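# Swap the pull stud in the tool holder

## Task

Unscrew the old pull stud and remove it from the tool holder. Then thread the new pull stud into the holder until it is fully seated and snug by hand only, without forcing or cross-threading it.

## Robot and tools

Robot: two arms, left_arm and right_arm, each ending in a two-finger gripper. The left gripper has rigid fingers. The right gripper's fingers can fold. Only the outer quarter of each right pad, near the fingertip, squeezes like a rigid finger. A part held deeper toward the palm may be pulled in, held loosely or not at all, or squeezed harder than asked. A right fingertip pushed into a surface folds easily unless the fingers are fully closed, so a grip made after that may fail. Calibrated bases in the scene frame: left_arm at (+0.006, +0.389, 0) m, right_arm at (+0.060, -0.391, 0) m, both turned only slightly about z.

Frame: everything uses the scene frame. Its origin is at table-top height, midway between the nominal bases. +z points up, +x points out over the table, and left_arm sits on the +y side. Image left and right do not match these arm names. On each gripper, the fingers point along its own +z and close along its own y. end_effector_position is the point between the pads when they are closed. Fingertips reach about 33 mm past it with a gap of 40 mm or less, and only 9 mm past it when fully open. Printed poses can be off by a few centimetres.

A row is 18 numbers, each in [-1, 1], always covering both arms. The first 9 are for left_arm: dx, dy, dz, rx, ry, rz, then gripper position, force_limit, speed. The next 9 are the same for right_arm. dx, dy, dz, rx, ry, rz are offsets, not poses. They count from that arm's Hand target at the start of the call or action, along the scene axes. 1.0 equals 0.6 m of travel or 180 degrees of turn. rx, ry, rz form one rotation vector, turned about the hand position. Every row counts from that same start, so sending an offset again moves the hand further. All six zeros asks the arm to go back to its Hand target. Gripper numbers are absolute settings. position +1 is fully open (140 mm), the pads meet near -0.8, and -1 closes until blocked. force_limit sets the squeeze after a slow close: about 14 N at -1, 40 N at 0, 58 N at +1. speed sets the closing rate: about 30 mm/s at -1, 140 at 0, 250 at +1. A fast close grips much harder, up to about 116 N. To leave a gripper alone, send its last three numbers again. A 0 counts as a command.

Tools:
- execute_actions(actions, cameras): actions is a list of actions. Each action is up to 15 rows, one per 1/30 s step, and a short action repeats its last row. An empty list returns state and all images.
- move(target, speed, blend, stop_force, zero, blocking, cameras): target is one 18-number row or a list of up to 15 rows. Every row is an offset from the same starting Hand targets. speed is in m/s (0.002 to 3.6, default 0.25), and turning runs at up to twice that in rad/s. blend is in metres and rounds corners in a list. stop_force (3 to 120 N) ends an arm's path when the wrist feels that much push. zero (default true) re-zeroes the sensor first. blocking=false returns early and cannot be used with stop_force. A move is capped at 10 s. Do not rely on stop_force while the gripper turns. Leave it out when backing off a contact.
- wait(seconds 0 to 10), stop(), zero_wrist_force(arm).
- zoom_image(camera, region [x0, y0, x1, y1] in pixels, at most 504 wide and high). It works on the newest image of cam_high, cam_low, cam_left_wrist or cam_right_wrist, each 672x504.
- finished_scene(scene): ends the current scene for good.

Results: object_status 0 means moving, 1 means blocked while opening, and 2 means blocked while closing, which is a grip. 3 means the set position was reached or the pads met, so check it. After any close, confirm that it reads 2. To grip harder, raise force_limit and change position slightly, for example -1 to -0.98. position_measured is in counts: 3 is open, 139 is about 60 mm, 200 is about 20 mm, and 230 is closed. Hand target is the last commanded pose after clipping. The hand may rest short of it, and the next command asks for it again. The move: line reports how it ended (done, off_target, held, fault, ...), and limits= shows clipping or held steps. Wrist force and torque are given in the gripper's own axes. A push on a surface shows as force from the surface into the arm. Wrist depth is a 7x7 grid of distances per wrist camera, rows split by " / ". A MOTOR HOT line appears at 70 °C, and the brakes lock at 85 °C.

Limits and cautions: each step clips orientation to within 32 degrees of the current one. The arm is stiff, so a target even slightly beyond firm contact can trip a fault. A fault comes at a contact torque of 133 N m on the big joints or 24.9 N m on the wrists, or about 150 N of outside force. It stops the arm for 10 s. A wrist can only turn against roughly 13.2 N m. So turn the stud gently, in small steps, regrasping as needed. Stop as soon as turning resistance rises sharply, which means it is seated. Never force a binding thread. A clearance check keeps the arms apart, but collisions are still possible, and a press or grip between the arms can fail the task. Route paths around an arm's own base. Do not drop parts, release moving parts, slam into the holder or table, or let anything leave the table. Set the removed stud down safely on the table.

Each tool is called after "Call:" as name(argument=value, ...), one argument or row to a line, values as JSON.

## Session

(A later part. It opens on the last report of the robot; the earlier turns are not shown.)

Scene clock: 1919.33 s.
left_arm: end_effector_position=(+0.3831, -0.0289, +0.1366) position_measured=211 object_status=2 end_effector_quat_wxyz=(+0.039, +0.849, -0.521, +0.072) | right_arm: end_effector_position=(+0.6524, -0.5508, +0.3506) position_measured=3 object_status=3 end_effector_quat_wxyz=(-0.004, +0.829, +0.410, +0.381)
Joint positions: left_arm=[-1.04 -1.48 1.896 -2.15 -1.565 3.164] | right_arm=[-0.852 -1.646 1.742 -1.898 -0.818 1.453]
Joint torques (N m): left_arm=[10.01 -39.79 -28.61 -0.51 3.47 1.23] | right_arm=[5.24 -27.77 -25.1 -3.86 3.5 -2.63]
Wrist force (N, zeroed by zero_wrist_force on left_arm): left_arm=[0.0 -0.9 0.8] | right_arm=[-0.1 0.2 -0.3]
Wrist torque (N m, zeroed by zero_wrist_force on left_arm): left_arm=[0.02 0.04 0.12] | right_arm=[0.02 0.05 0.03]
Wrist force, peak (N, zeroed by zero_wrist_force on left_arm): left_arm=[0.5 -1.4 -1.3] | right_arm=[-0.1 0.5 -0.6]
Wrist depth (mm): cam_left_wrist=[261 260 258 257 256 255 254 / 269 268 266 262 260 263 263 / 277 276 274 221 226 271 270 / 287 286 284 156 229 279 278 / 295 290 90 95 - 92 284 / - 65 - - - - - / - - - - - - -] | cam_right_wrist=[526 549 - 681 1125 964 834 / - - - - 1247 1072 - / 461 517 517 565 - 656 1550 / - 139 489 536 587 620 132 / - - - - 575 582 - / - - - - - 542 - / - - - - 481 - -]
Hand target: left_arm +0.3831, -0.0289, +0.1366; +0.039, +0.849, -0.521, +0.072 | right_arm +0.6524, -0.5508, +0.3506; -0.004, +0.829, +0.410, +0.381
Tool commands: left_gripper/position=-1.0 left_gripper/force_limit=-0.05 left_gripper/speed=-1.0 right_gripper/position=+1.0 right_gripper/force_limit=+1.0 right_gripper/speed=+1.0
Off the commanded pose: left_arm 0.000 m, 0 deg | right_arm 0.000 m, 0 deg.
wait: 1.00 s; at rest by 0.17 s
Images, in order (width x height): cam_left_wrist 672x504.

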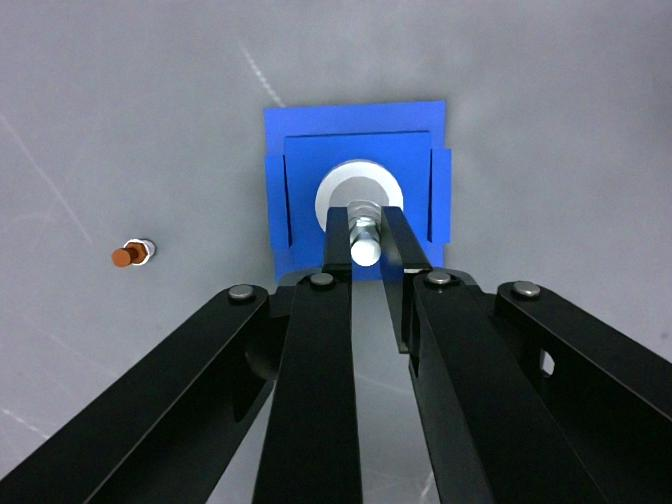

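Call:
move(
  target=[
    [0,0,0,0,0,0,-0.5,-0.05,-1,0,0,0,0,0,0,1,1,1],
    [0.000137,-0.000237,-0.001645,0,0,0,-0.5,-0.05,-1,0,0,0,0,0,0,1,1,1],
    [0.000137,-0.000237,-0.001645,0,0,0,-1,-0.05,-1,0,0,0,0,0,0,1,1,1],
  ],
  speed=0.03,
)

Call:
wait(
  seconds=1,
  cameras=["cam_left_wrist"],
)

Call:
zoom_image(
  camera="cam_left_wrist",
  region=[330, 190, 395, 240],
)

Scene clock: 1928.10 s.
left_arm: end_effector_position=(+0.3832, -0.0290, +0.1356) position_measured=211 object_status=0 end_effector_quat_wxyz=(+0.039, +0.849, -0.521, +0.072) | right_arm: end_effector_position=(+0.6524, -0.5508, +0.3506) position_measured=3 object_status=3 end_effector_quat_wxyz=(-0.004, +0.829, +0.410, +0.381)
Joint positions: left_arm=[-1.04 -1.479 1.897 -2.153 -1.565 3.164] | right_arm=[-0.852 -1.646 1.742 -1.898 -0.818 1.453]
Joint torques (N m): left_arm=[9.82 -16.68 -20.34 -2.2 1.91 1.33] | right_arm=[4.77 -28.09 -24.73 -3.98 3.51 -2.6]
Wrist force (N, zeroed by zero_wrist_force on left_arm): left_arm=[-0.8 -1.5 -3.0] | right_arm=[-0.3 0.3 -0.2]
Wrist torque (N m, zeroed by zero_wrist_force on left_arm): left_arm=[-0.03 0.05 0.12] | right_arm=[0.05 0.10 0.03]
Wrist force, peak (N, zeroed by zero_wrist_force on left_arm): left_arm=[0.0 -5.4 3.8] | right_arm=[0.0 0.2 -0.9]
Wrist depth (mm): cam_left_wrist=[- 258 256 256 256 255 254 / 268 266 264 260 258 262 261 / 276 - 272 220 225 269 268 / 284 286 281 156 227 280 277 / 295 289 90 95 - 92 284 / - 65 - - - - - / - - - - - - -] | cam_right_wrist=[- - - 657 1125 948 847 / - - - - 1119 1108 1289 / 463 525 550 566 - - 1434 / - 138 - - 564 - 132 / - - - - - - - / - - - - 503 - - / - - - 468 488 500 -]
Hand target: left_arm +0.3832, -0.0290, +0.1356; +0.039, +0.849, -0.521, +0.072 | right_arm +0.6524, -0.5508, +0.3506; -0.004, +0.829, +0.410, +0.381
Off the commanded pose: left_arm 0.000 m, 0 deg | right_arm 0.000 m, 0 deg.
move: done

Scene clock: 1929.10 s.
left_arm: end_effector_position=(+0.3832, -0.0290, +0.1356) position_measured=211 object_status=2 end_effector_quat_wxyz=(+0.039, +0.849, -0.521, +0.072) | right_arm: end_effector_position=(+0.6524, -0.5508, +0.3506) position_measured=3 object_status=3 end_effector_quat_wxyz=(-0.004, +0.829, +0.410, +0.381)
Joint positions: left_arm=[-1.04 -1.479 1.897 -2.153 -1.565 3.164] | right_arm=[-0.852 -1.646 1.742 -1.898 -0.818 1.453]
Joint torques (N m): left_arm=[9.57 -15.86 -23.68 -1.17 3.49 1.2] | right_arm=[4.75 -27.58 -24.41 -3.9 3.41 -2.52]
Wrist force (N, zeroed by zero_wrist_force on left_arm): left_arm=[-0.7 -0.7 -3.2] | right_arm=[0.1 0.3 -0.4]
Wrist torque (N m, zeroed by zero_wrist_force on left_arm): left_arm=[0.00 0.01 0.12] | right_arm=[0.04 0.01 0.04]
Wrist force, peak (N, zeroed by zero_wrist_force on left_arm): left_arm=[-1.0 -0.8 -3.5] | right_arm=[0.0 0.1 -1.0]
Wrist depth (mm): cam_left_wrist=[260 256 257 257 256 255 254 / 268 267 265 260 261 262 261 / 276 276 272 220 225 270 268 / 286 283 282 156 228 278 277 / 295 - 90 95 - 92 284 / - 65 - - - - - / - - - - - - -] | cam_right_wrist=[- 602 641 - 1114 936 837 / - - 553 634 1136 1082 - / - - 524 - - - 1268 / - 139 - - - 627 132 / - 444 - - - - - / - - - 470 498 - - / - 394 - 452 - 521 -]
Hand target: left_arm +0.3832, -0.0290, +0.1356; +0.039, +0.849, -0.521, +0.072 | right_arm +0.6524, -0.5508, +0.3506; -0.004, +0.829, +0.410, +0.381
Tool commands: left_gripper/position=-1.0 left_gripper/force_limit=-0.05 left_gripper/speed=-1.0 right_gripper/position=+1.0 right_gripper/force_limit=+1.0 right_gripper/speed=+1.0
Off the commanded pose: left_arm 0.000 m, 0 deg | right_arm 0.000 m, 0 deg.
wait: 1.00 s; at rest by 0.17 s
Images, in order (width x height): cam_left_wrist 672x504.

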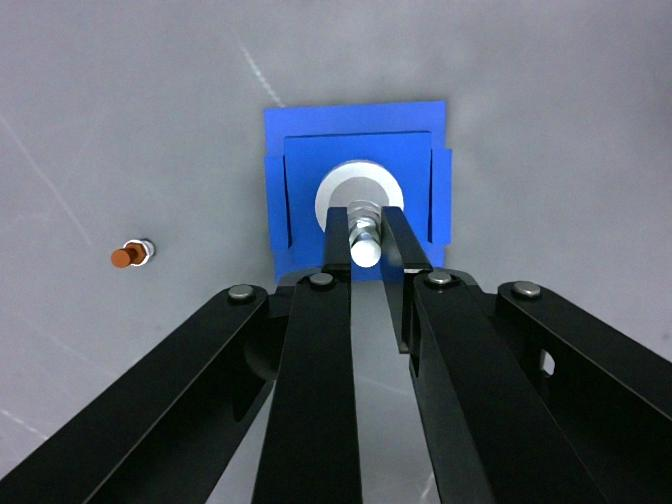

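Scaled by 7.754 from the camera's 672x504 image, which has a finer 960x720 frame.

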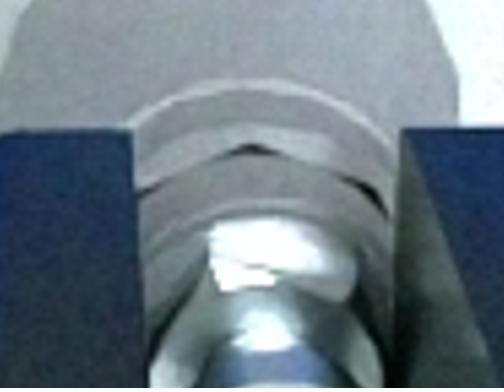

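Call:
move(
  target=[0,0,0,0.00228,-0.003945,-0.02742,-1,-0.05,-1,0,0,0,0,0,0,1,1,1],
  speed=0.1,
)

Call:
move(
  target=[0,0,0,0.00228,-0.003945,-0.02742,-1,-0.05,-1,0,0,0,0,0,0,1,1,1],
  speed=0.1,
)

Call:
move(
  target=[0,0,0,0.00228,-0.003945,-0.02742,-1,-0.05,-1,0,0,0,0,0,0,1,1,1],
  speed=0.1,
  cameras=["cam_left_wrist"],
)

Call:
zoom_image(
  camera="cam_left_wrist",
  region=[330, 190, 395, 240],
)

Scene clock: 1938.60 s.
left_arm: end_effector_position=(+0.3832, -0.0290, +0.1356) position_measured=211 object_status=2 end_effector_quat_wxyz=(+0.035, +0.826, -0.558, +0.074) | right_arm: end_effector_position=(+0.6524, -0.5508, +0.3506) position_measured=3 object_status=3 end_effector_quat_wxyz=(-0.004, +0.829, +0.410, +0.381)
Joint positions: left_arm=[-1.04 -1.479 1.897 -2.153 -1.565 3.251] | right_arm=[-0.852 -1.646 1.742 -1.898 -0.818 1.453]
Joint torques (N m): left_arm=[-7.65 -28.86 -14.02 -4.59 2.23 -0.93] | right_arm=[4.55 -27.95 -24.39 -4.02 3.47 -2.56]
Wrist force (N, zeroed by zero_wrist_force on left_arm): left_arm=[3.5 1.3 0.6] | right_arm=[0.0 0.2 -0.5]
Wrist torque (N m, zeroed by zero_wrist_force on left_arm): left_arm=[-0.03 -0.01 0.02] | right_arm=[0.02 0.02 0.04]
Wrist force, peak (N, zeroed by zero_wrist_force on left_arm): left_arm=[4.0 1.3 1.0] | right_arm=[-0.2 0.5 -0.6]
Wrist depth (mm): cam_left_wrist=[263 261 258 256 255 253 251 / 271 270 266 261 259 262 259 / 278 277 273 221 225 269 267 / 288 284 284 156 234 277 275 / 298 291 90 95 - 92 281 / - 65 - - - - - / - - - - - - -] | cam_right_wrist=[- - - - 1093 948 847 / - 524 - - 1289 1072 - / - - - - - 1141 - / - 138 - - - - 132 / - - - - 535 - - / - 427 - 479 - - - / - 403 - - - - -]
Hand target: left_arm +0.3832, -0.0290, +0.1356; +0.035, +0.826, -0.558, +0.074 | right_arm +0.6524, -0.5508, +0.3506; -0.004, +0.829, +0.410, +0.381
Off the commanded pose: left_arm 0.000 m, 0 deg | right_arm 0.000 m, 0 deg.
move: done

Scene clock: 1939.43 s.
left_arm: end_effector_position=(+0.3832, -0.0290, +0.1356) position_measured=211 object_status=2 end_effector_quat_wxyz=(+0.032, +0.801, -0.593, +0.075) | right_arm: end_effector_position=(+0.6524, -0.5508, +0.3506) position_measured=3 object_status=3 end_effector_quat_wxyz=(-0.004, +0.829, +0.410, +0.381)
Joint positions: left_arm=[-1.04 -1.479 1.898 -2.153 -1.565 3.338] | right_arm=[-0.852 -1.646 1.742 -1.898 -0.818 1.453]
Joint torques (N m): left_arm=[-0.54 -38.9 -15.78 -4.2 2.4 -0.91] | right_arm=[4.78 -28.01 -24.97 -4.07 3.4 -2.61]
Wrist force (N, zeroed by zero_wrist_force on left_arm): left_arm=[4.4 0.2 0.4] | right_arm=[0.0 -0.1 -0.3]
Wrist torque (N m, zeroed by zero_wrist_force on left_arm): left_arm=[-0.06 -0.02 0.05] | right_arm=[-0.03 0.02 0.03]
Wrist force, peak (N, zeroed by zero_wrist_force on left_arm): left_arm=[4.5 0.1 0.2] | right_arm=[0.1 0.3 -0.7]
Wrist depth (mm): cam_left_wrist=[265 262 259 256 254 251 249 / 272 268 267 259 258 259 257 / 282 279 271 220 226 267 263 / 291 288 286 156 226 276 273 / 300 295 90 95 - 92 276 / - 65 - - - - - / - - - - - - -] | cam_right_wrist=[- 558 - 673 1103 960 822 / 472 - - - 1006 1057 - / - - 531 - - - - / - 139 - - - 617 132 / - - - - - - - / - - - - 521 - - / - - - 445 453 - -]
Hand target: left_arm +0.3832, -0.0290, +0.1356; +0.032, +0.801, -0.593, +0.075 | right_arm +0.6524, -0.5508, +0.3506; -0.004, +0.829, +0.410, +0.381
Off the commanded pose: left_arm 0.000 m, 0 deg | right_arm 0.000 m, 0 deg.
move: done

Scene clock: 1940.27 s.
left_arm: end_effector_position=(+0.3832, -0.0290, +0.1356) position_measured=211 object_status=2 end_effector_quat_wxyz=(+0.029, +0.774, -0.628, +0.077) | right_arm: end_effector_position=(+0.6524, -0.5508, +0.3506) position_measured=3 object_status=3 end_effector_quat_wxyz=(-0.004, +0.829, +0.410, +0.381)
Joint positions: left_arm=[-1.04 -1.479 1.898 -2.153 -1.564 3.426] | right_arm=[-0.852 -1.646 1.742 -1.898 -0.818 1.453]
Joint torques (N m): left_arm=[-4.62 -37.23 -16.9 -4.53 2.79 -0.96] | right_arm=[4.79 -27.64 -24.42 -3.92 3.43 -2.52]
Wrist force (N, zeroed by zero_wrist_force on left_arm): left_arm=[4.6 1.1 0.6] | right_arm=[0.2 0.0 -0.2]
Wrist torque (N m, zeroed by zero_wrist_force on left_arm): left_arm=[-0.08 0.04 0.08] | right_arm=[-0.01 -0.02 0.03]
Wrist force, peak (N, zeroed by zero_wrist_force on left_arm): left_arm=[5.1 1.4 0.8] | right_arm=[-0.2 0.3 -0.7]
Wrist depth (mm): cam_left_wrist=[267 264 259 256 253 250 247 / 274 271 268 262 258 258 254 / 284 281 276 220 228 265 - / 293 291 287 156 233 275 271 / 303 298 90 95 - 92 274 / - 65 - - - - - / - - - - - - -] | cam_right_wrist=[- 554 - - 1114 985 834 / - - - 646 1125 1043 1165 / 476 - - - - - 1616 / - 138 499 - - 605 135 / - - - - - - - / - 423 - - - 545 557 / - - - 482 455 - -]
Hand target: left_arm +0.3832, -0.0290, +0.1356; +0.029, +0.774, -0.628, +0.077 | right_arm +0.6524, -0.5508, +0.3506; -0.004, +0.829, +0.410, +0.381
Off the commanded pose: left_arm 0.000 m, 0 deg | right_arm 0.000 m, 0 deg.
move: done
Images, in order (width x height): cam_left_wrist 672x504.

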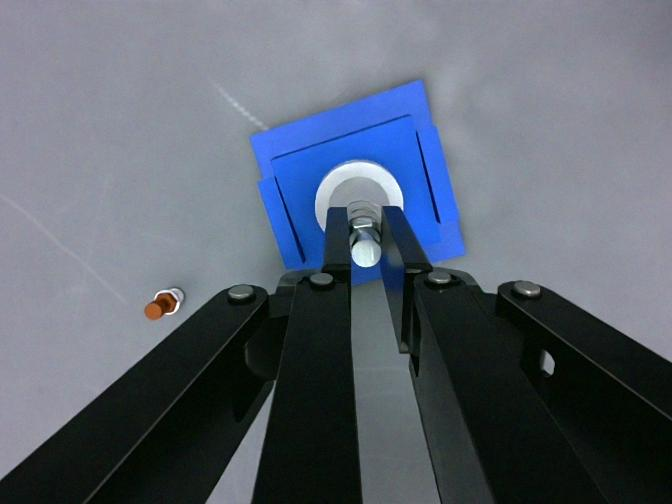

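Scaled by 7.754 from the camera's 672x504 image, which has a finer 960x720 frame.

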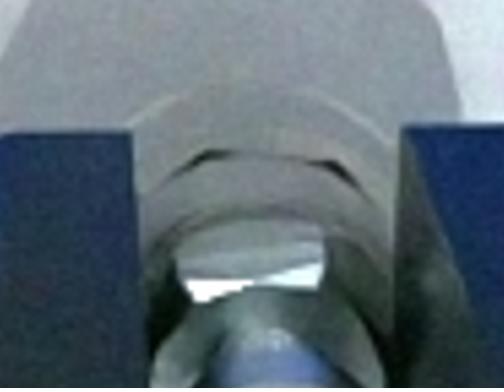

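Call:
move(
  target=[
    [0,0,0,0,0,0,-0.5,0,-1,0,0,0,0,0,0,1,1,1],
    [-0.0082,0.0142,0.0987,-0.00365,0.00631,0.04388,-0.5,0,-1,0,0,0,0,0,0,1,1,1],
    [-0.25,0.25,0.2,-0.00365,0.00631,0.04388,-0.5,0,-1,0,0,0,0,0,0,1,1,1],
  ],
  speed=0.25,
)

Call:
move(
  target=[0.199,-0.1095,-0.2168,-0.2644,-0.0972,0,-0.5,0,-1,0,0,0,0,0,0,1,1,1],
  speed=0.25,
  cameras=["cam_left_wrist"],
)

Scene clock: 1960.27 s.
left_arm: end_effector_position=(+0.2332, +0.1209, +0.2556) position_measured=192 object_status=3 end_effector_quat_wxyz=(+0.034, +0.816, -0.572, +0.074) | right_arm: end_effector_position=(+0.6524, -0.5508, +0.3506) position_measured=3 object_status=3 end_effector_quat_wxyz=(-0.004, +0.829, +0.410, +0.381)
Joint positions: left_arm=[-1.258 -2.114 2.062 -1.677 -1.53 3.072] | right_arm=[-0.852 -1.646 1.742 -1.898 -0.818 1.453]
Joint torques (N m): left_arm=[6.42 -13.93 -30.15 -1.73 -1.7 -0.42] | right_arm=[4.6 -28.19 -24.47 -4.01 3.54 -2.63]
Wrist force (N, zeroed by zero_wrist_force on left_arm): left_arm=[0.5 -4.6 3.4] | right_arm=[-0.1 0.1 -0.5]
Wrist torque (N m, zeroed by zero_wrist_force on left_arm): left_arm=[0.24 0.03 0.04] | right_arm=[0.01 0.05 0.04]
Wrist force, peak (N, zeroed by zero_wrist_force on left_arm): left_arm=[3.2 -6.4 5.2] | right_arm=[-0.3 0.5 -0.6]
Wrist depth (mm): cam_left_wrist=[379 376 373 373 377 364 359 / 391 391 384 380 376 374 371 / 402 399 397 390 387 385 381 / 402 415 - 400 146 398 396 / 431 79 90 - - 88 79 / - 65 - 426 - - - / - - - - - - -] | cam_right_wrist=[- - 627 - 1093 944 825 / 480 - - - 1425 1093 - / 476 - 552 - - - - / - 137 - 510 581 - 132 / - 451 423 510 - - - / - - - - 505 546 - / - - - - - 494 -]
Hand target: left_arm +0.2332, +0.1210, +0.2556; +0.034, +0.816, -0.572, +0.074 | right_arm +0.6524, -0.5508, +0.3506; -0.004, +0.829, +0.410, +0.381
Off the commanded pose: left_arm 0.000 m, 0 deg | right_arm 0.000 m, 0 deg.
move: done

Scene clock: 1962.63 s.
left_arm: end_effector_position=(+0.3527, +0.0553, +0.1256) position_measured=192 object_status=3 end_effector_quat_wxyz=(+0.274, +0.713, -0.492, +0.418) end_effector_velocity=(+0.000, -0.001, +0.001) end_effector_angular_velocity=(-0.003, -0.003, -0.002) | right_arm: end_effector_position=(+0.6524, -0.5508, +0.3506) position_measured=3 object_status=3 end_effector_quat_wxyz=(-0.004, +0.829, +0.410, +0.381)
Joint positions: left_arm=[-0.831 -1.37 2.72 -3.946 -1.843 3.327] | right_arm=[-0.852 -1.646 1.742 -1.898 -0.818 1.453]
Joint velocities: left_arm=[-0.001 0.001 0 -0.005 0 0.001] | right_arm=[within noise]
Joint torques (N m): left_arm=[-11.13 -5.82 -3.6 -5.53 -0.12 0.97] | right_arm=[5 -27.89 -24.59 -4.08 3.47 -2.57]
Wrist force (N, zeroed by zero_wrist_force on left_arm): left_arm=[3.4 -3.8 3.9] | right_arm=[0.0 0.3 -0.5]
Wrist torque (N m, zeroed by zero_wrist_force on left_arm): left_arm=[0.51 -0.64 0.08] | right_arm=[0.03 0.03 0.04]
Wrist force, peak (N, zeroed by zero_wrist_force on left_arm): left_arm=[2.7 -4.5 5.0] | right_arm=[0.2 0.4 -0.6]
Wrist depth (mm): cam_left_wrist=[595 539 529 569 579 536 532 / - 446 448 436 427 - 408 / 367 376 366 246 373 355 360 / 333 322 325 255 128 306 300 / 282 79 90 267 - 88 260 / - 65 - 243 - - - / - - - 219 - - -] | cam_right_wrist=[- - - 683 1077 952 843 / - 500 591 632 685 1057 - / - 491 - 576 - - - / - 138 487 535 - - 132 / - 438 - 534 548 - - / - - - - - 571 571 / - 405 418 - - - -]
Hand target: left_arm +0.3526, +0.0553, +0.1255; +0.274, +0.713, -0.492, +0.418 | right_arm +0.6524, -0.5508, +0.3506; -0.004, +0.829, +0.410, +0.381
Off the commanded pose: left_arm 0.000 m, 0 deg | right_arm 0.000 m, 0 deg.
move: done
Images, in order (width x height): cam_left_wrist 672x504.

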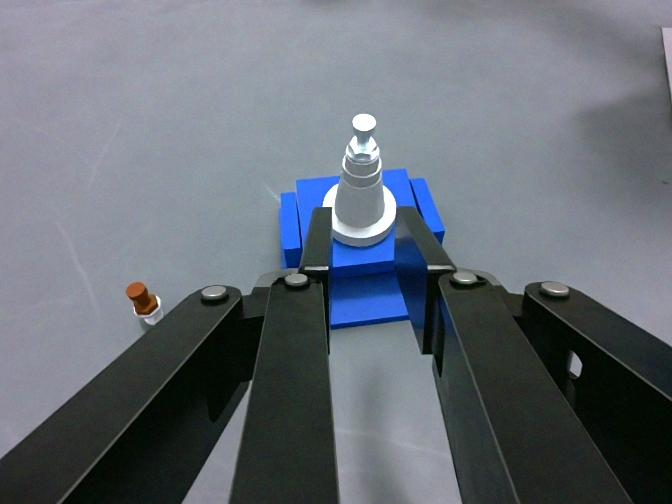

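Call:
zoom_image(
  camera="cam_left_wrist",
  region=[320, 100, 410, 250],
)

Call:
zoom_image(
  camera="cam_left_wrist",
  region=[330, 110, 400, 170],
)

Call:
zoom_image(
  camera="cam_left_wrist",
  region=[330, 140, 400, 200],
)

Call:
zoom_image(
  camera="cam_left_wrist",
  region=[110, 270, 180, 335],
)

Scaled by 3.360 from the camera's 672x504 image, which has a finer 960x720 frame.

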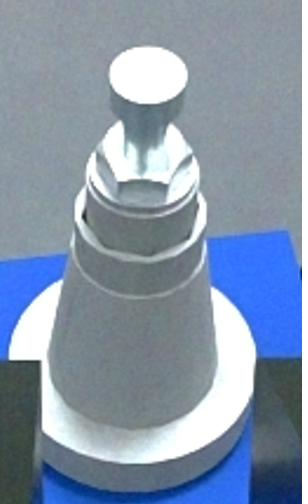

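Scaled by 7.200 from the camera's 672x504 image, which has a finer 960x720 frame.

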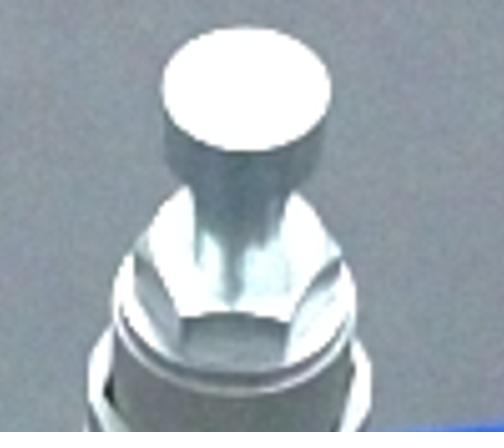

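Scaled by 7.200 from the camera's 672x504 image, which has a finer 960x720 frame.

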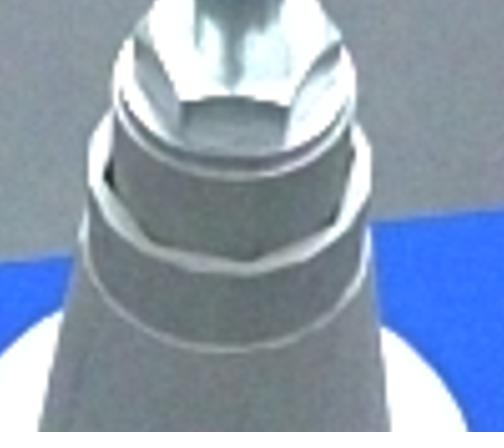

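Scaled by 7.200 from the camera's 672x504 image, which has a finer 960x720 frame.

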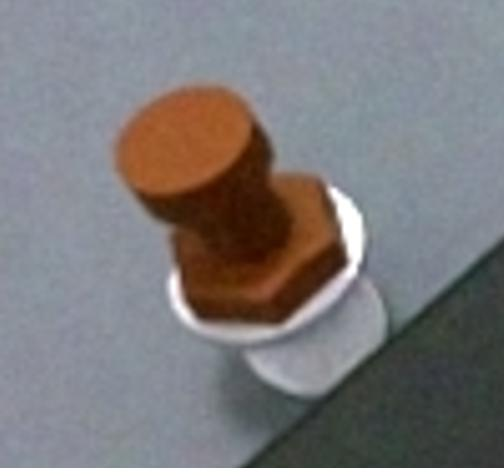

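Call:
move(
  target=[-0.199,0.1095,0.2168,0.2644,0.0972,0,-0.5,0,-1,0,0,0,0,0,0,1,1,1],
  speed=0.3,
)

Call:
move(
  target=[
    [0.2417,-0.2355,-0.1000,-0.01002,0.01736,0.12063,-0.5,0,-1,0,0,0,0,0,0,1,1,1],
    [0.2498,-0.2498,-0.1988,-0.01002,0.01736,0.12063,-0.5,0,-1,0,0,0,0,0,0,1,1,1],
  ],
  speed=[0.25,0.08],
  cameras=["cam_left_wrist"],
)

Call:
zoom_image(
  camera="cam_left_wrist",
  region=[330, 190, 395, 240],
)

Scene clock: 2191.83 s.
left_arm: end_effector_position=(+0.2332, +0.1209, +0.2555) position_measured=192 object_status=3 end_effector_quat_wxyz=(+0.034, +0.816, -0.572, +0.074) | right_arm: end_effector_position=(+0.6524, -0.5508, +0.3506) position_measured=3 object_status=3 end_effector_quat_wxyz=(-0.004, +0.829, +0.410, +0.381)
Joint positions: left_arm=[-1.258 -2.114 2.062 -1.677 -1.53 3.072] | right_arm=[-0.852 -1.646 1.742 -1.898 -0.818 1.453]
Joint torques (N m): left_arm=[13.52 -12.46 -32.89 -0.47 -1.03 0.63] | right_arm=[5.05 -28.28 -25.1 -4.15 3.43 -2.56]
Wrist force (N, zeroed by zero_wrist_force on left_arm): left_arm=[0.4 -4.6 3.6] | right_arm=[-0.1 0.3 -0.4]
Wrist torque (N m, zeroed by zero_wrist_force on left_arm): left_arm=[0.23 0.06 0.04] | right_arm=[0.04 0.05 0.04]
Wrist force, peak (N, zeroed by zero_wrist_force on left_arm): left_arm=[2.2 -4.8 5.4] | right_arm=[-0.2 0.3 -0.9]
Wrist depth (mm): cam_left_wrist=[376 375 367 368 365 - 358 / 384 386 376 378 376 - 382 / 399 397 397 391 388 389 384 / - 416 409 401 147 398 385 / - 84 90 414 - 88 402 / - 65 - - - - - / - - - - - - -] | cam_right_wrist=[527 - 602 - 1130 952 828 / 513 - - - 1177 1077 1350 / - - - - 623 1319 1604 / - 138 - 539 612 601 132 / - - 486 - - - - / - 421 - - - - - / - - 426 - - - 544]
Hand target: left_arm +0.2332, +0.1210, +0.2556; +0.034, +0.816, -0.572, +0.074 | right_arm +0.6524, -0.5508, +0.3506; -0.004, +0.829, +0.410, +0.381
Off the commanded pose: left_arm 0.000 m, 0 deg | right_arm 0.000 m, 0 deg.
move: done

Scene clock: 2194.23 s.
left_arm: end_effector_position=(+0.3831, -0.0288, +0.1362) position_measured=192 object_status=3 end_effector_quat_wxyz=(+0.048, +0.910, -0.406, +0.066) | right_arm: end_effector_position=(+0.6524, -0.5508, +0.3506) position_measured=3 object_status=3 end_effector_quat_wxyz=(-0.004, +0.829, +0.410, +0.381)
Joint positions: left_arm=[-1.04 -1.48 1.896 -2.15 -1.565 2.902] | right_arm=[-0.852 -1.646 1.742 -1.898 -0.818 1.453]
Joint torques (N m): left_arm=[13.38 -41.4 -29.29 -1.43 -0.03 1.44] | right_arm=[4.4 -27.9 -24.77 -4.04 3.52 -2.54]
Wrist force (N, zeroed by zero_wrist_force on left_arm): left_arm=[0.7 -5.0 3.7] | right_arm=[-0.1 0.4 -0.5]
Wrist torque (N m, zeroed by zero_wrist_force on left_arm): left_arm=[0.17 -0.01 0.03] | right_arm=[0.06 0.05 0.04]
Wrist force, peak (N, zeroed by zero_wrist_force on left_arm): left_arm=[3.7 -5.0 5.2] | right_arm=[-0.2 0.5 -0.8]
Wrist depth (mm): cam_left_wrist=[253 254 254 256 258 260 260 / 260 262 262 258 263 266 268 / 269 269 271 219 225 275 277 / 277 279 278 170 146 285 285 / 286 84 90 289 - 88 82 / - 65 - 300 - - - / - - - 312 - - -] | cam_right_wrist=[- - - 693 1136 952 831 / - 540 591 623 956 1108 1289 / - - - 553 593 1434 - / - 138 - - 594 - 132 / - - - - 549 - - / - 417 - - - - - / - 399 - 441 - 524 -]
Hand target: left_arm +0.3831, -0.0289, +0.1363; +0.048, +0.910, -0.406, +0.066 | right_arm +0.6524, -0.5508, +0.3506; -0.004, +0.829, +0.410, +0.381
Off the commanded pose: left_arm 0.000 m, 0 deg | right_arm 0.000 m, 0 deg.
move: done
Images, in order (width x height): cam_left_wrist 672x504.

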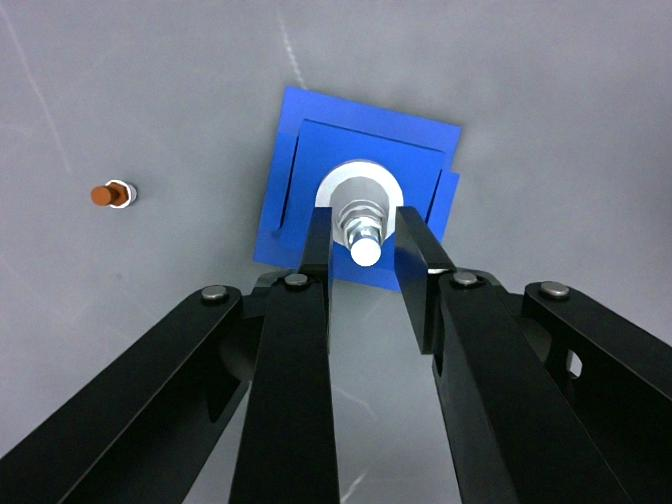

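Scaled by 7.754 from the camera's 672x504 image, which has a finer 960x720 frame.

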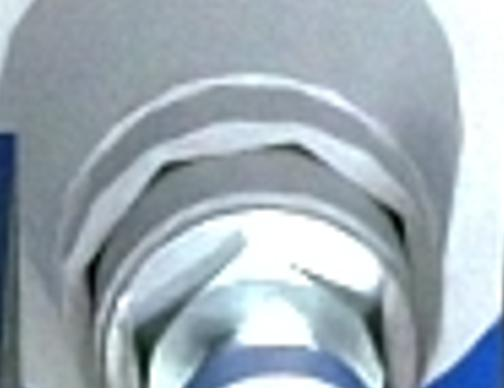

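Call:
move(
  target=[0,0,0,0,0,0,-1,0,-1,0,0,0,0,0,0,1,1,1],
)

Call:
wait(
  seconds=1,
  cameras=["cam_left_wrist"],
)

Call:
move(
  target=[0,0,0,0.00228,-0.003945,-0.02742,-1,0,-1,0,0,0,0,0,0,1,1,1],
  speed=0.1,
)

Call:
move(
  target=[0,0,0,0.00228,-0.003945,-0.02742,-1,0,-1,0,0,0,0,0,0,1,1,1],
  speed=0.1,
)

Call:
move(
  target=[0,0,0,0.00228,-0.003945,-0.02742,-1,0,-1,0,0,0,0,0,0,1,1,1],
  speed=0.1,
  cameras=["cam_left_wrist"],
)

Call:
zoom_image(
  camera="cam_left_wrist",
  region=[330, 190, 395, 240],
)

Scene clock: 2203.07 s.
left_arm: end_effector_position=(+0.3831, -0.0289, +0.1363) position_measured=214 object_status=0 end_effector_quat_wxyz=(+0.048, +0.910, -0.406, +0.066) | right_arm: end_effector_position=(+0.6524, -0.5508, +0.3506) position_measured=3 object_status=3 end_effector_quat_wxyz=(-0.004, +0.829, +0.410, +0.381)
Joint positions: left_arm=[-1.04 -1.48 1.896 -2.15 -1.565 2.902] | right_arm=[-0.852 -1.646 1.742 -1.898 -0.818 1.453]
Joint torques (N m): left_arm=[14.26 -36.7 -28.71 -4.35 -0.95 0.15] | right_arm=[5.04 -28.21 -24.47 -4 3.43 -2.67]
Wrist force (N, zeroed by zero_wrist_force on left_arm): left_arm=[-2.5 -4.5 -2.7] | right_arm=[0.2 0.2 -0.3]
Wrist torque (N m, zeroed by zero_wrist_force on left_arm): left_arm=[0.20 0.07 -0.09] | right_arm=[0.03 0.00 0.04]
Wrist force, peak (N, zeroed by zero_wrist_force on left_arm): left_arm=[0.5 -5.2 3.7] | right_arm=[-0.2 0.2 -1.0]
Wrist depth (mm): cam_left_wrist=[253 255 255 256 258 260 260 / 261 263 263 259 265 266 269 / 269 269 270 221 228 276 277 / 278 279 278 145 233 284 286 / 282 285 90 89 - 93 294 / - 64 - - - - - / - - - - - - -] | cam_right_wrist=[534 - 597 - 1103 972 834 / - 536 557 610 1227 1098 - / - 509 527 - - 659 - / - 139 - - - - 136 / - - - - - - - / - - - 483 - - - / - - - 445 465 - 556]
Hand target: left_arm +0.3831, -0.0289, +0.1363; +0.048, +0.910, -0.406, +0.066 | right_arm +0.6524, -0.5508, +0.3506; -0.004, +0.829, +0.410, +0.381
Off the commanded pose: left_arm 0.000 m, 0 deg | right_arm 0.000 m, 0 deg.
move: done

Scene clock: 2204.07 s.
left_arm: end_effector_position=(+0.3831, -0.0289, +0.1363) position_measured=214 object_status=2 end_effector_quat_wxyz=(+0.048, +0.910, -0.406, +0.066) | right_arm: end_effector_position=(+0.6524, -0.5508, +0.3506) position_measured=3 object_status=3 end_effector_quat_wxyz=(-0.004, +0.829, +0.410, +0.381)
Joint positions: left_arm=[-1.04 -1.48 1.896 -2.15 -1.565 2.902] | right_arm=[-0.852 -1.646 1.742 -1.898 -0.818 1.453]
Joint torques (N m): left_arm=[13.9 -30.34 -25.12 -3.83 0.23 -0.19] | right_arm=[5.03 -27.9 -24.22 -4.13 3.46 -2.59]
Wrist force (N, zeroed by zero_wrist_force on left_arm): left_arm=[-2.3 -4.7 -2.3] | right_arm=[0.1 0.0 -0.3]
Wrist torque (N m, zeroed by zero_wrist_force on left_arm): left_arm=[0.14 0.04 -0.10] | right_arm=[-0.03 0.01 0.04]
Wrist force, peak (N, zeroed by zero_wrist_force on left_arm): left_arm=[-2.3 -4.8 -2.7] | right_arm=[0.0 0.3 -0.7]
Wrist depth (mm): cam_left_wrist=[- 252 254 257 258 264 260 / 263 - 263 258 263 270 268 / 269 269 271 221 229 275 277 / 277 278 277 145 233 283 287 / 287 284 90 89 - 93 292 / - 64 - - - - - / - - - - - - -] | cam_right_wrist=[- 615 615 - 1114 960 834 / 499 - - - 1275 1098 1268 / - - 525 - - - - / - 138 - - - - 132 / - - - - - 584 - / - - - - 466 - - / - - 436 - - - 546]
Hand target: left_arm +0.3831, -0.0289, +0.1363; +0.048, +0.910, -0.406, +0.066 | right_arm +0.6524, -0.5508, +0.3506; -0.004, +0.829, +0.410, +0.381
Tool commands: left_gripper/position=-1.0 left_gripper/force_limit=+0.0 left_gripper/speed=-1.0 right_gripper/position=+1.0 right_gripper/force_limit=+1.0 right_gripper/speed=+1.0
Off the commanded pose: left_arm 0.000 m, 0 deg | right_arm 0.000 m, 0 deg.
wait: 1.00 s; at rest by 0.17 s
Images, in order (width x height): cam_left_wrist 672x504.

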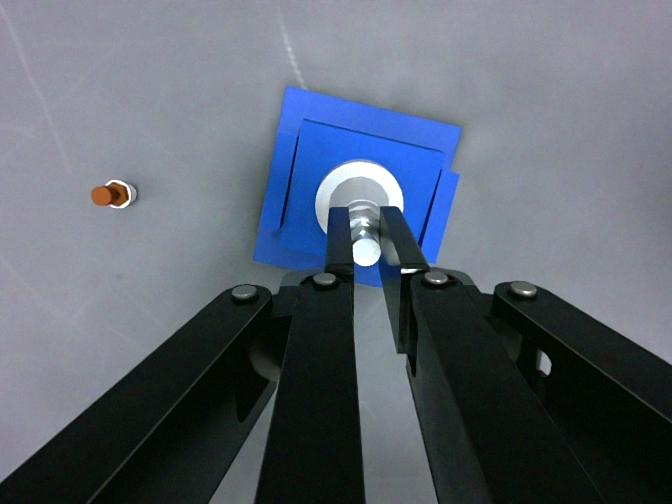

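Scene clock: 2204.90 s.
left_arm: end_effector_position=(+0.3831, -0.0289, +0.1363) position_measured=214 object_status=2 end_effector_quat_wxyz=(+0.045, +0.892, -0.445, +0.068) | right_arm: end_effector_position=(+0.6524, -0.5508, +0.3506) position_measured=3 object_status=3 end_effector_quat_wxyz=(-0.004, +0.829, +0.410, +0.381)
Joint positions: left_arm=[-1.04 -1.48 1.896 -2.151 -1.565 2.989] | right_arm=[-0.852 -1.646 1.742 -1.898 -0.818 1.453]
Joint torques (N m): left_arm=[-4.43 -35.68 -18.08 -4.23 0.98 -0.65] | right_arm=[4.89 -27.77 -24.59 -4.13 3.47 -2.62]
Wrist force (N, zeroed by zero_wrist_force on left_arm): left_arm=[2.1 -2.4 1.9] | right_arm=[-0.3 0.3 -0.5]
Wrist torque (N m, zeroed by zero_wrist_force on left_arm): left_arm=[0.10 0.05 -0.17] | right_arm=[0.03 0.09 0.04]
Wrist force, peak (N, zeroed by zero_wrist_force on left_arm): left_arm=[-2.2 -4.9 -2.8] | right_arm=[-0.1 0.4 -0.8]
Wrist depth (mm): cam_left_wrist=[255 256 259 256 259 258 258 / 263 263 263 260 264 265 267 / 271 271 272 221 228 274 276 / 281 282 279 145 232 282 282 / 289 285 90 89 - 93 291 / - 64 - - - - - / - - - - - - -] | cam_right_wrist=[- - - - 1114 960 837 / - - - - 677 1048 - / - - - - - - - / 440 138 - - - - 132 / - - - 500 - - - / - 407 - - 506 - - / - 397 - - - - -]
Hand target: left_arm +0.3831, -0.0289, +0.1363; +0.045, +0.892, -0.445, +0.068 | right_arm +0.6524, -0.5508, +0.3506; -0.004, +0.829, +0.410, +0.381
Off the commanded pose: left_arm 0.000 m, 0 deg | right_arm 0.000 m, 0 deg.
move: done

Scene clock: 2205.73 s.
left_arm: end_effector_position=(+0.3831, -0.0289, +0.1363) position_measured=214 object_status=2 end_effector_quat_wxyz=(+0.042, +0.871, -0.484, +0.070) | right_arm: end_effector_position=(+0.6524, -0.5508, +0.3506) position_measured=3 object_status=3 end_effector_quat_wxyz=(-0.004, +0.829, +0.410, +0.381)
Joint positions: left_arm=[-1.04 -1.48 1.897 -2.151 -1.565 3.076] | right_arm=[-0.852 -1.646 1.742 -1.898 -0.818 1.453]
Joint torques (N m): left_arm=[-4.27 -39.85 -16.69 -4.27 1.71 -0.6] | right_arm=[4.72 -27.9 -24.78 -4.12 3.4 -2.56]
Wrist force (N, zeroed by zero_wrist_force on left_arm): left_arm=[1.0 -1.3 2.3] | right_arm=[0.1 0.3 -0.3]
Wrist torque (N m, zeroed by zero_wrist_force on left_arm): left_arm=[0.08 0.09 -0.18] | right_arm=[0.04 0.00 0.04]
Wrist force, peak (N, zeroed by zero_wrist_force on left_arm): left_arm=[3.1 -1.4 2.8] | right_arm=[-0.5 0.1 -0.5]
Wrist depth (mm): cam_left_wrist=[259 258 258 256 256 256 257 / 265 266 266 261 260 264 267 / 274 273 273 221 228 271 272 / 283 282 281 145 229 281 281 / 292 287 90 89 - 93 288 / - 64 - - - - - / - - - - - - -] | cam_right_wrist=[- 562 - - 1098 952 850 / - 526 - - 1114 1067 1233 / - - - - - 663 - / - 138 - 524 - - 132 / - 446 470 - - - - / - - - - 517 558 - / - 401 - 487 - 508 -]
Hand target: left_arm +0.3831, -0.0289, +0.1363; +0.042, +0.871, -0.484, +0.070 | right_arm +0.6524, -0.5508, +0.3506; -0.004, +0.829, +0.410, +0.381
Off the commanded pose: left_arm 0.000 m, 0 deg | right_arm 0.000 m, 0 deg.
move: done

Scene clock: 2206.57 s.
left_arm: end_effector_position=(+0.3831, -0.0289, +0.1363) position_measured=214 object_status=2 end_effector_quat_wxyz=(+0.039, +0.849, -0.521, +0.072) | right_arm: end_effector_position=(+0.6524, -0.5508, +0.3506) position_measured=3 object_status=3 end_effector_quat_wxyz=(-0.004, +0.829, +0.410, +0.381)
Joint positions: left_arm=[-1.04 -1.48 1.897 -2.151 -1.565 3.164] | right_arm=[-0.852 -1.646 1.742 -1.898 -0.818 1.453]
Joint torques (N m): left_arm=[-2.44 -37.84 -17.27 -4.49 1.31 -0.78] | right_arm=[4.84 -27.88 -24.87 -4.06 3.44 -2.58]
Wrist force (N, zeroed by zero_wrist_force on left_arm): left_arm=[1.1 -1.3 2.6] | right_arm=[-0.2 0.1 -0.2]
Wrist torque (N m, zeroed by zero_wrist_force on left_arm): left_arm=[0.01 0.01 -0.15] | right_arm=[0.00 0.06 0.03]
Wrist force, peak (N, zeroed by zero_wrist_force on left_arm): left_arm=[3.1 -1.4 3.1] | right_arm=[-0.1 0.1 -0.8]
Wrist depth (mm): cam_left_wrist=[258 259 257 256 256 254 255 / 271 267 264 259 260 263 262 / 277 276 275 221 226 271 271 / 286 284 283 156 116 277 278 / 297 291 90 89 - 93 287 / - 64 - - - - - / - - - - - - -] | cam_right_wrist=[513 519 650 - 1125 964 828 / 487 - - - 691 1062 1561 / - - - - 634 1443 - / - 148 - 530 - - 132 / - - - 556 - - - / - 419 431 463 - - - / - 403 410 - - - 582]
Hand target: left_arm +0.3831, -0.0289, +0.1363; +0.039, +0.849, -0.521, +0.072 | right_arm +0.6524, -0.5508, +0.3506; -0.004, +0.829, +0.410, +0.381
Off the commanded pose: left_arm 0.000 m, 0 deg | right_arm 0.000 m, 0 deg.
move: done
Images, in order (width x height): cam_left_wrist 672x504.

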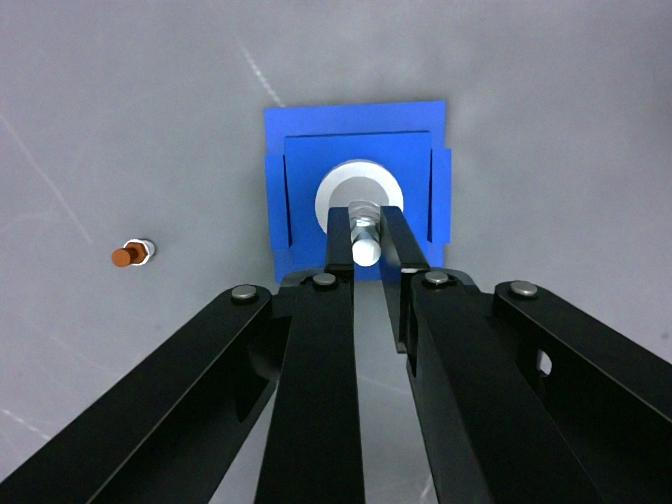

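Scaled by 7.754 from the camera's 672x504 image, which has a finer 960x720 frame.

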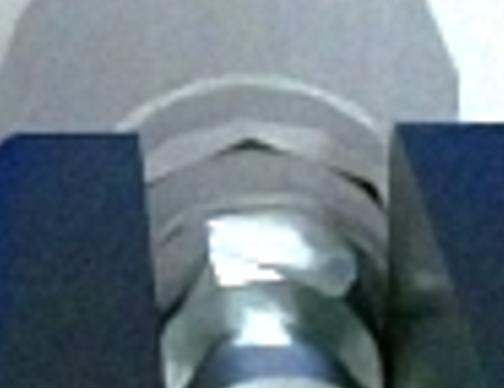

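Call:
move(
  target=[
    [0,0,0,0,0,0,-0.5,0,-1,0,0,0,0,0,0,1,1,1],
    [-0.0082,0.0142,0.0987,0,0,0,-0.5,0,-1,0,0,0,0,0,0,1,1,1],
    [-0.2498,0.2498,0.1988,0,0,0,-0.5,0,-1,0,0,0,0,0,0,1,1,1],
  ],
  speed=[0.1,0.15,0.3],
)

Call:
move(
  target=[
    [0,0,0,-0.041,0.071,0.4935,-0.5,0,-1,0,0,0,0,0,0,1,1,1],
    [0,0,0,-0.07654,0.13254,0.9212,-0.5,0,-1,0,0,0,0,0,0,1,1,1],
  ],
  speed=0.6,
  blend=0.02,
)

Scene clock: 2277.73 s.
left_arm: end_effector_position=(+0.2332, +0.1209, +0.2556) position_measured=192 object_status=3 end_effector_quat_wxyz=(+0.039, +0.849, -0.521, +0.072) | right_arm: end_effector_position=(+0.6524, -0.5508, +0.3506) position_measured=3 object_status=3 end_effector_quat_wxyz=(-0.004, +0.829, +0.410, +0.381)
Joint positions: left_arm=[-1.258 -2.114 2.062 -1.677 -1.53 2.95] | right_arm=[-0.852 -1.646 1.742 -1.898 -0.818 1.453]
Joint torques (N m): left_arm=[4.46 -15.31 -27.82 -1.46 -1.93 -0.51] | right_arm=[4.96 -27.69 -24.79 -4.09 3.38 -2.57]
Wrist force (N, zeroed by zero_wrist_force on left_arm): left_arm=[0.4 -4.8 3.8] | right_arm=[0.0 0.0 -0.8]
Wrist torque (N m, zeroed by zero_wrist_force on left_arm): left_arm=[0.20 0.06 0.04] | right_arm=[-0.02 0.04 0.03]
Wrist force, peak (N, zeroed by zero_wrist_force on left_arm): left_arm=[3.5 -5.8 5.1] | right_arm=[-0.1 0.2 -0.8]
Wrist depth (mm): cam_left_wrist=[- 373 371 368 367 366 355 / - 382 379 380 367 379 374 / 407 393 393 389 - 389 388 / 409 402 404 400 121 401 400 / 422 84 90 415 - 88 405 / - 65 - 428 - - - / - - - - - - -] | cam_right_wrist=[- - 643 689 1119 968 840 / - - - - 1114 1082 - / - 465 - - 625 689 - / - 138 525 - - - 132 / - - - - - - - / - - - 460 - 549 576 / - - - - 493 - -]
Hand target: left_arm +0.2332, +0.1210, +0.2556; +0.039, +0.849, -0.521, +0.072 | right_arm +0.6524, -0.5508, +0.3506; -0.004, +0.829, +0.410, +0.381
Off the commanded pose: left_arm 0.000 m, 0 deg | right_arm 0.000 m, 0 deg.
move: done

Scene clock: 2280.80 s.
left_arm: end_effector_position=(+0.2332, +0.1210, +0.2556) position_measured=192 object_status=3 end_effector_quat_wxyz=(+0.076, +0.607, +0.791, -0.032) | right_arm: end_effector_position=(+0.6524, -0.5508, +0.3506) position_measured=3 object_status=3 end_effector_quat_wxyz=(-0.004, +0.829, +0.410, +0.381)
Joint positions: left_arm=[-1.256 -2.116 2.063 -1.679 -1.531 0.018] | right_arm=[-0.852 -1.646 1.742 -1.898 -0.818 1.453]
Joint torques (N m): left_arm=[8.13 -8.47 -20.68 -1.45 -1.69 -1.62] | right_arm=[4.95 -27.98 -24.1 -4.08 3.39 -2.59]
Wrist force (N, zeroed by zero_wrist_force on left_arm): left_arm=[-1.3 -5.0 2.8] | right_arm=[0.1 0.0 -0.4]
Wrist torque (N m, zeroed by zero_wrist_force on left_arm): left_arm=[0.13 0.48 0.10] | right_arm=[-0.03 -0.01 0.04]
Wrist force, peak (N, zeroed by zero_wrist_force on left_arm): left_arm=[-0.9 -5.2 3.3] | right_arm=[0.1 0.5 -0.8]
Wrist depth (mm): cam_left_wrist=[333 344 337 336 340 344 347 / 358 356 365 367 377 365 374 / 389 396 391 398 408 407 399 / 416 427 424 145 146 441 461 / 459 84 90 - - 88 82 / - 65 - 539 - - - / - - - - - - -] | cam_right_wrist=[- - - - 1119 952 831 / - - - - 1087 1098 1233 / - 482 541 - - - - / - 138 - - - 618 133 / - 439 - - 540 588 - / - - - 470 486 - - / - 395 424 - - - 540]
Hand target: left_arm +0.2332, +0.1210, +0.2556; +0.076, +0.607, +0.791, -0.032 | right_arm +0.6524, -0.5508, +0.3506; -0.004, +0.829, +0.410, +0.381
Off the commanded pose: left_arm 0.000 m, 0 deg | right_arm 0.000 m, 0 deg.
move: done

Call:
move(
  target=[0.2163,-0.0433,-0.2427,-0.4411,-0.0873,-0.0331,-0.5,0,-1,0,0,0,0,0,0,1,1,1],
  speed=0.25,
  cameras=["cam_left_wrist"],
)

Scene clock: 2291.87 s.
left_arm: end_effector_position=(+0.3462, +0.0991, +0.1261) position_measured=192 object_status=3 end_effector_quat_wxyz=(+0.493, +0.491, +0.590, -0.411) | right_arm: end_effector_position=(+0.6524, -0.5508, +0.3506) position_measured=3 object_status=3 end_effector_quat_wxyz=(-0.004, +0.829, +0.410, +0.381)
Joint positions: left_arm=[-0.408 -0.816 2.563 -4.591 -2.492 0.238] | right_arm=[-0.852 -1.646 1.742 -1.898 -0.818 1.453]
Joint torques (N m): left_arm=[-6.67 -34.56 8.33 -0.19 1.33 1.31] | right_arm=[5.07 -28.03 -24.54 -4.13 3.48 -2.58]
Wrist force (N, zeroed by zero_wrist_force on left_arm): left_arm=[-4.8 -6.6 2.8] | right_arm=[0.0 -0.1 -0.3]
Wrist torque (N m, zeroed by zero_wrist_force on left_arm): left_arm=[-0.07 1.54 0.37] | right_arm=[-0.04 0.04 0.04]
Wrist force, peak (N, zeroed by zero_wrist_force on left_arm): left_arm=[-5.3 -6.9 2.8] | right_arm=[-0.1 0.5 -0.7]
Wrist depth (mm): cam_left_wrist=[293 272 295 251 235 303 306 / 492 592 499 262 292 499 523 / 515 484 1984 1799 2668 2469 - / 517 475 2091 131 129 - - / - 84 90 - - 88 77 / - 65 - 907 - - - / - - - - - - -] | cam_right_wrist=[- - - 679 1119 964 837 / - - 569 597 677 1098 - / - - - - 667 1550 1399 / - 138 488 - - - 132 / - - 476 - 548 - - / - - - - 530 532 - / - - - - 478 514 -]
Hand target: left_arm +0.3461, +0.0991, +0.1260; +0.492, +0.491, +0.590, -0.411 (not the last commanded pose) | right_arm +0.6524, -0.5508, +0.3506; -0.004, +0.829, +0.410, +0.381
Off the commanded pose: left_arm 0.024 m, 10 deg | right_arm 0.000 m, 0 deg.
move: held (left_arm; a check stopped the path); limits=held
pose unreachable (left arm): on one or more control steps of this call, first in action 0 (counted from 0), this arm could not follow its commanded pose, so it was not sent that pose on those steps. It may still have moved: this result reports where it is.
cause: moving toward the commanded pose would bring two parts of the arm too close to each other (its gripper and another part of the arm, with joints 4 (wrist 1) to 6 (wrist 3) between them, 10 mm apart when it was first held).
Images, in order (width x height): cam_left_wrist 672x504.

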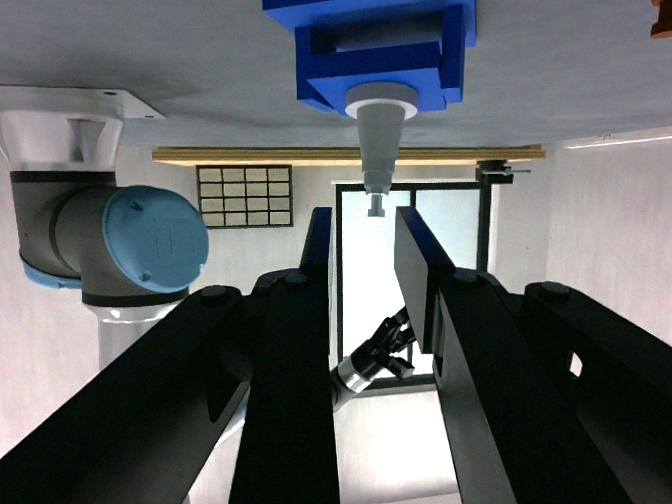

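Call:
zoom_image(
  camera="cam_left_wrist",
  region=[345, 160, 410, 225],
)

Call:
zoom_image(
  camera="cam_left_wrist",
  region=[330, 80, 420, 225],
)

Scaled by 7.754 from the camera's 672x504 image, which has a finer 960x720 frame.

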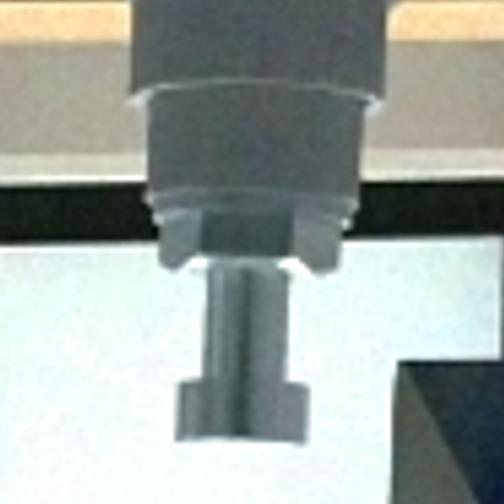

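Scaled by 3.476 from the camera's 672x504 image, which has a finer 960x720 frame.

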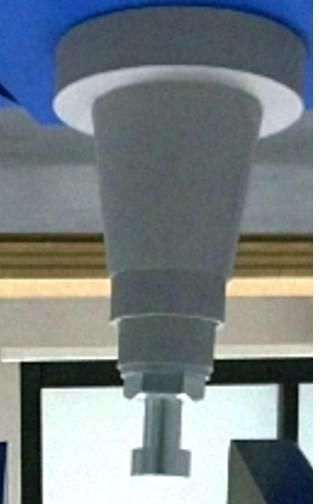

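Call:
zoom_image(
  camera="cam_left_wrist",
  region=[358, 174, 398, 200],
)

Scaled by 12.600 from the camera's 672x504 image, which has a finer 960x720 frame.

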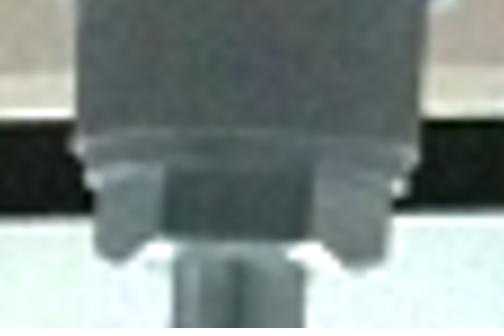

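Call:
execute_actions(
  actions=[],
  cameras=["cam_left_wrist"],
)

Call:
zoom_image(
  camera="cam_left_wrist",
  region=[340, 150, 430, 230],
)

Call:
zoom_image(
  camera="cam_left_wrist",
  region=[355, 172, 402, 207],
)

Scene clock: 2318.43 s.
left_arm: end_effector_position=(+0.3461, +0.0991, +0.1260) position_measured=192 object_status=3 end_effector_quat_wxyz=(+0.492, +0.491, +0.590, -0.411) | right_arm: end_effector_position=(+0.6524, -0.5508, +0.3506) position_measured=3 object_status=3 end_effector_quat_wxyz=(-0.004, +0.829, +0.410, +0.381)
Joint positions: left_arm=[-0.408 -0.816 2.563 -4.591 -2.492 0.238] | right_arm=[-0.852 -1.646 1.742 -1.898 -0.818 1.453]
Joint velocities: within noise
Joint torques (N m): left_arm=[-10.41 -17.2 0.21 -3.71 1.26 -0.89] | right_arm=[4.29 -28.01 -24.21 -4.15 3.46 -2.61]
Motor temperatures (°C): left_arm=[28 26 26 35 30 33] | right_arm=[29 28 26 30 37 30]
Wrist force (N, zeroed by zero_wrist_force on left_arm): left_arm=[-4.4 -6.5 2.9] | right_arm=[-0.1 0.3 -0.7]
Wrist torque (N m, zeroed by zero_wrist_force on left_arm): left_arm=[-0.07 1.46 0.37] | right_arm=[0.06 0.06 0.04]
Wrist force, peak (N, zeroed by zero_wrist_force on left_arm): left_arm=[-4.8 -7.1 3.1] | right_arm=[0.1 0.1 -0.9]
Wrist depth (mm): cam_left_wrist=[293 292 294 252 235 303 308 / 488 535 - 265 252 1105 2019 / 512 1517 2054 1623 2443 2393 - / 515 448 - 145 146 - 2091 / - 79 90 - - 88 87 / - 65 - 914 - - - / - - - - - - -] | cam_right_wrist=[503 - - - 1147 940 831 / - - 537 - 1261 1067 - / - - 549 - - 1509 - / - 138 - 516 - - 132 / - - - - - - - / - - - - - 562 596 / - 398 403 - - - 549]
Hand target: left_arm +0.3461, +0.0991, +0.1260; +0.492, +0.491, +0.590, -0.411 (not the last commanded pose) | right_arm +0.6524, -0.5508, +0.3506; -0.004, +0.829, +0.410, +0.381
Tool commands: left_gripper/position=-0.5 left_gripper/force_limit=+0.0 left_gripper/speed=-1.0 right_gripper/position=+1.0 right_gripper/force_limit=+1.0 right_gripper/speed=+1.0
Off the commanded pose: left_arm 0.024 m, 10 deg | right_arm 0.000 m, 0 deg.
Images, in order (width x height): cam_left_wrist 672x504.

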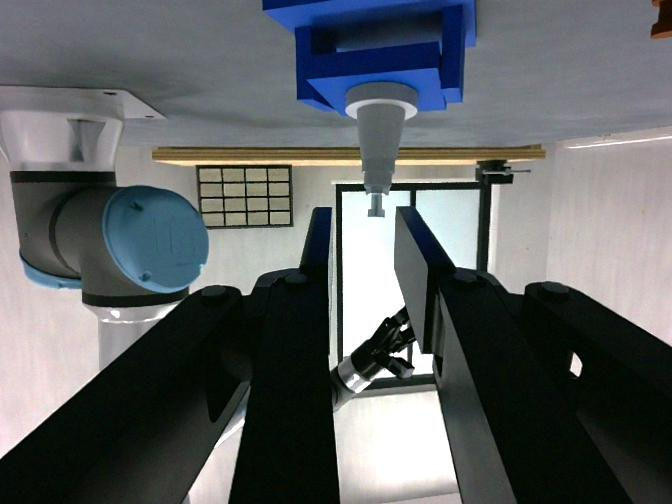

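Scaled by 5.600 from the camera's 672x504 image, which has a finer 960x720 frame.

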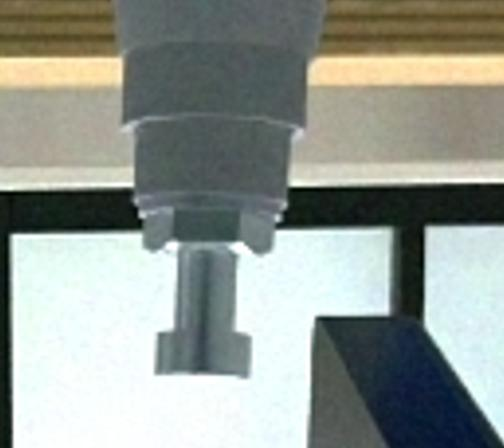

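Scaled by 10.723 from the camera's 672x504 image, which has a finer 960x720 frame.

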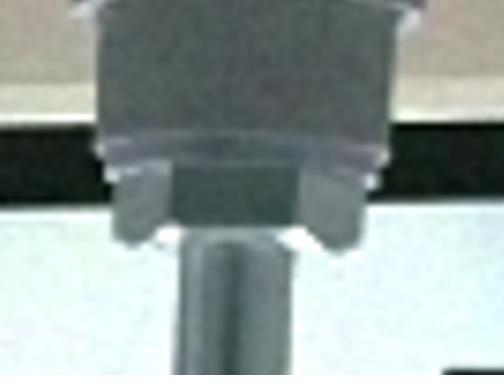

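Call:
finished_scene(
  scene=2,
)

The scene is finished: the task was done.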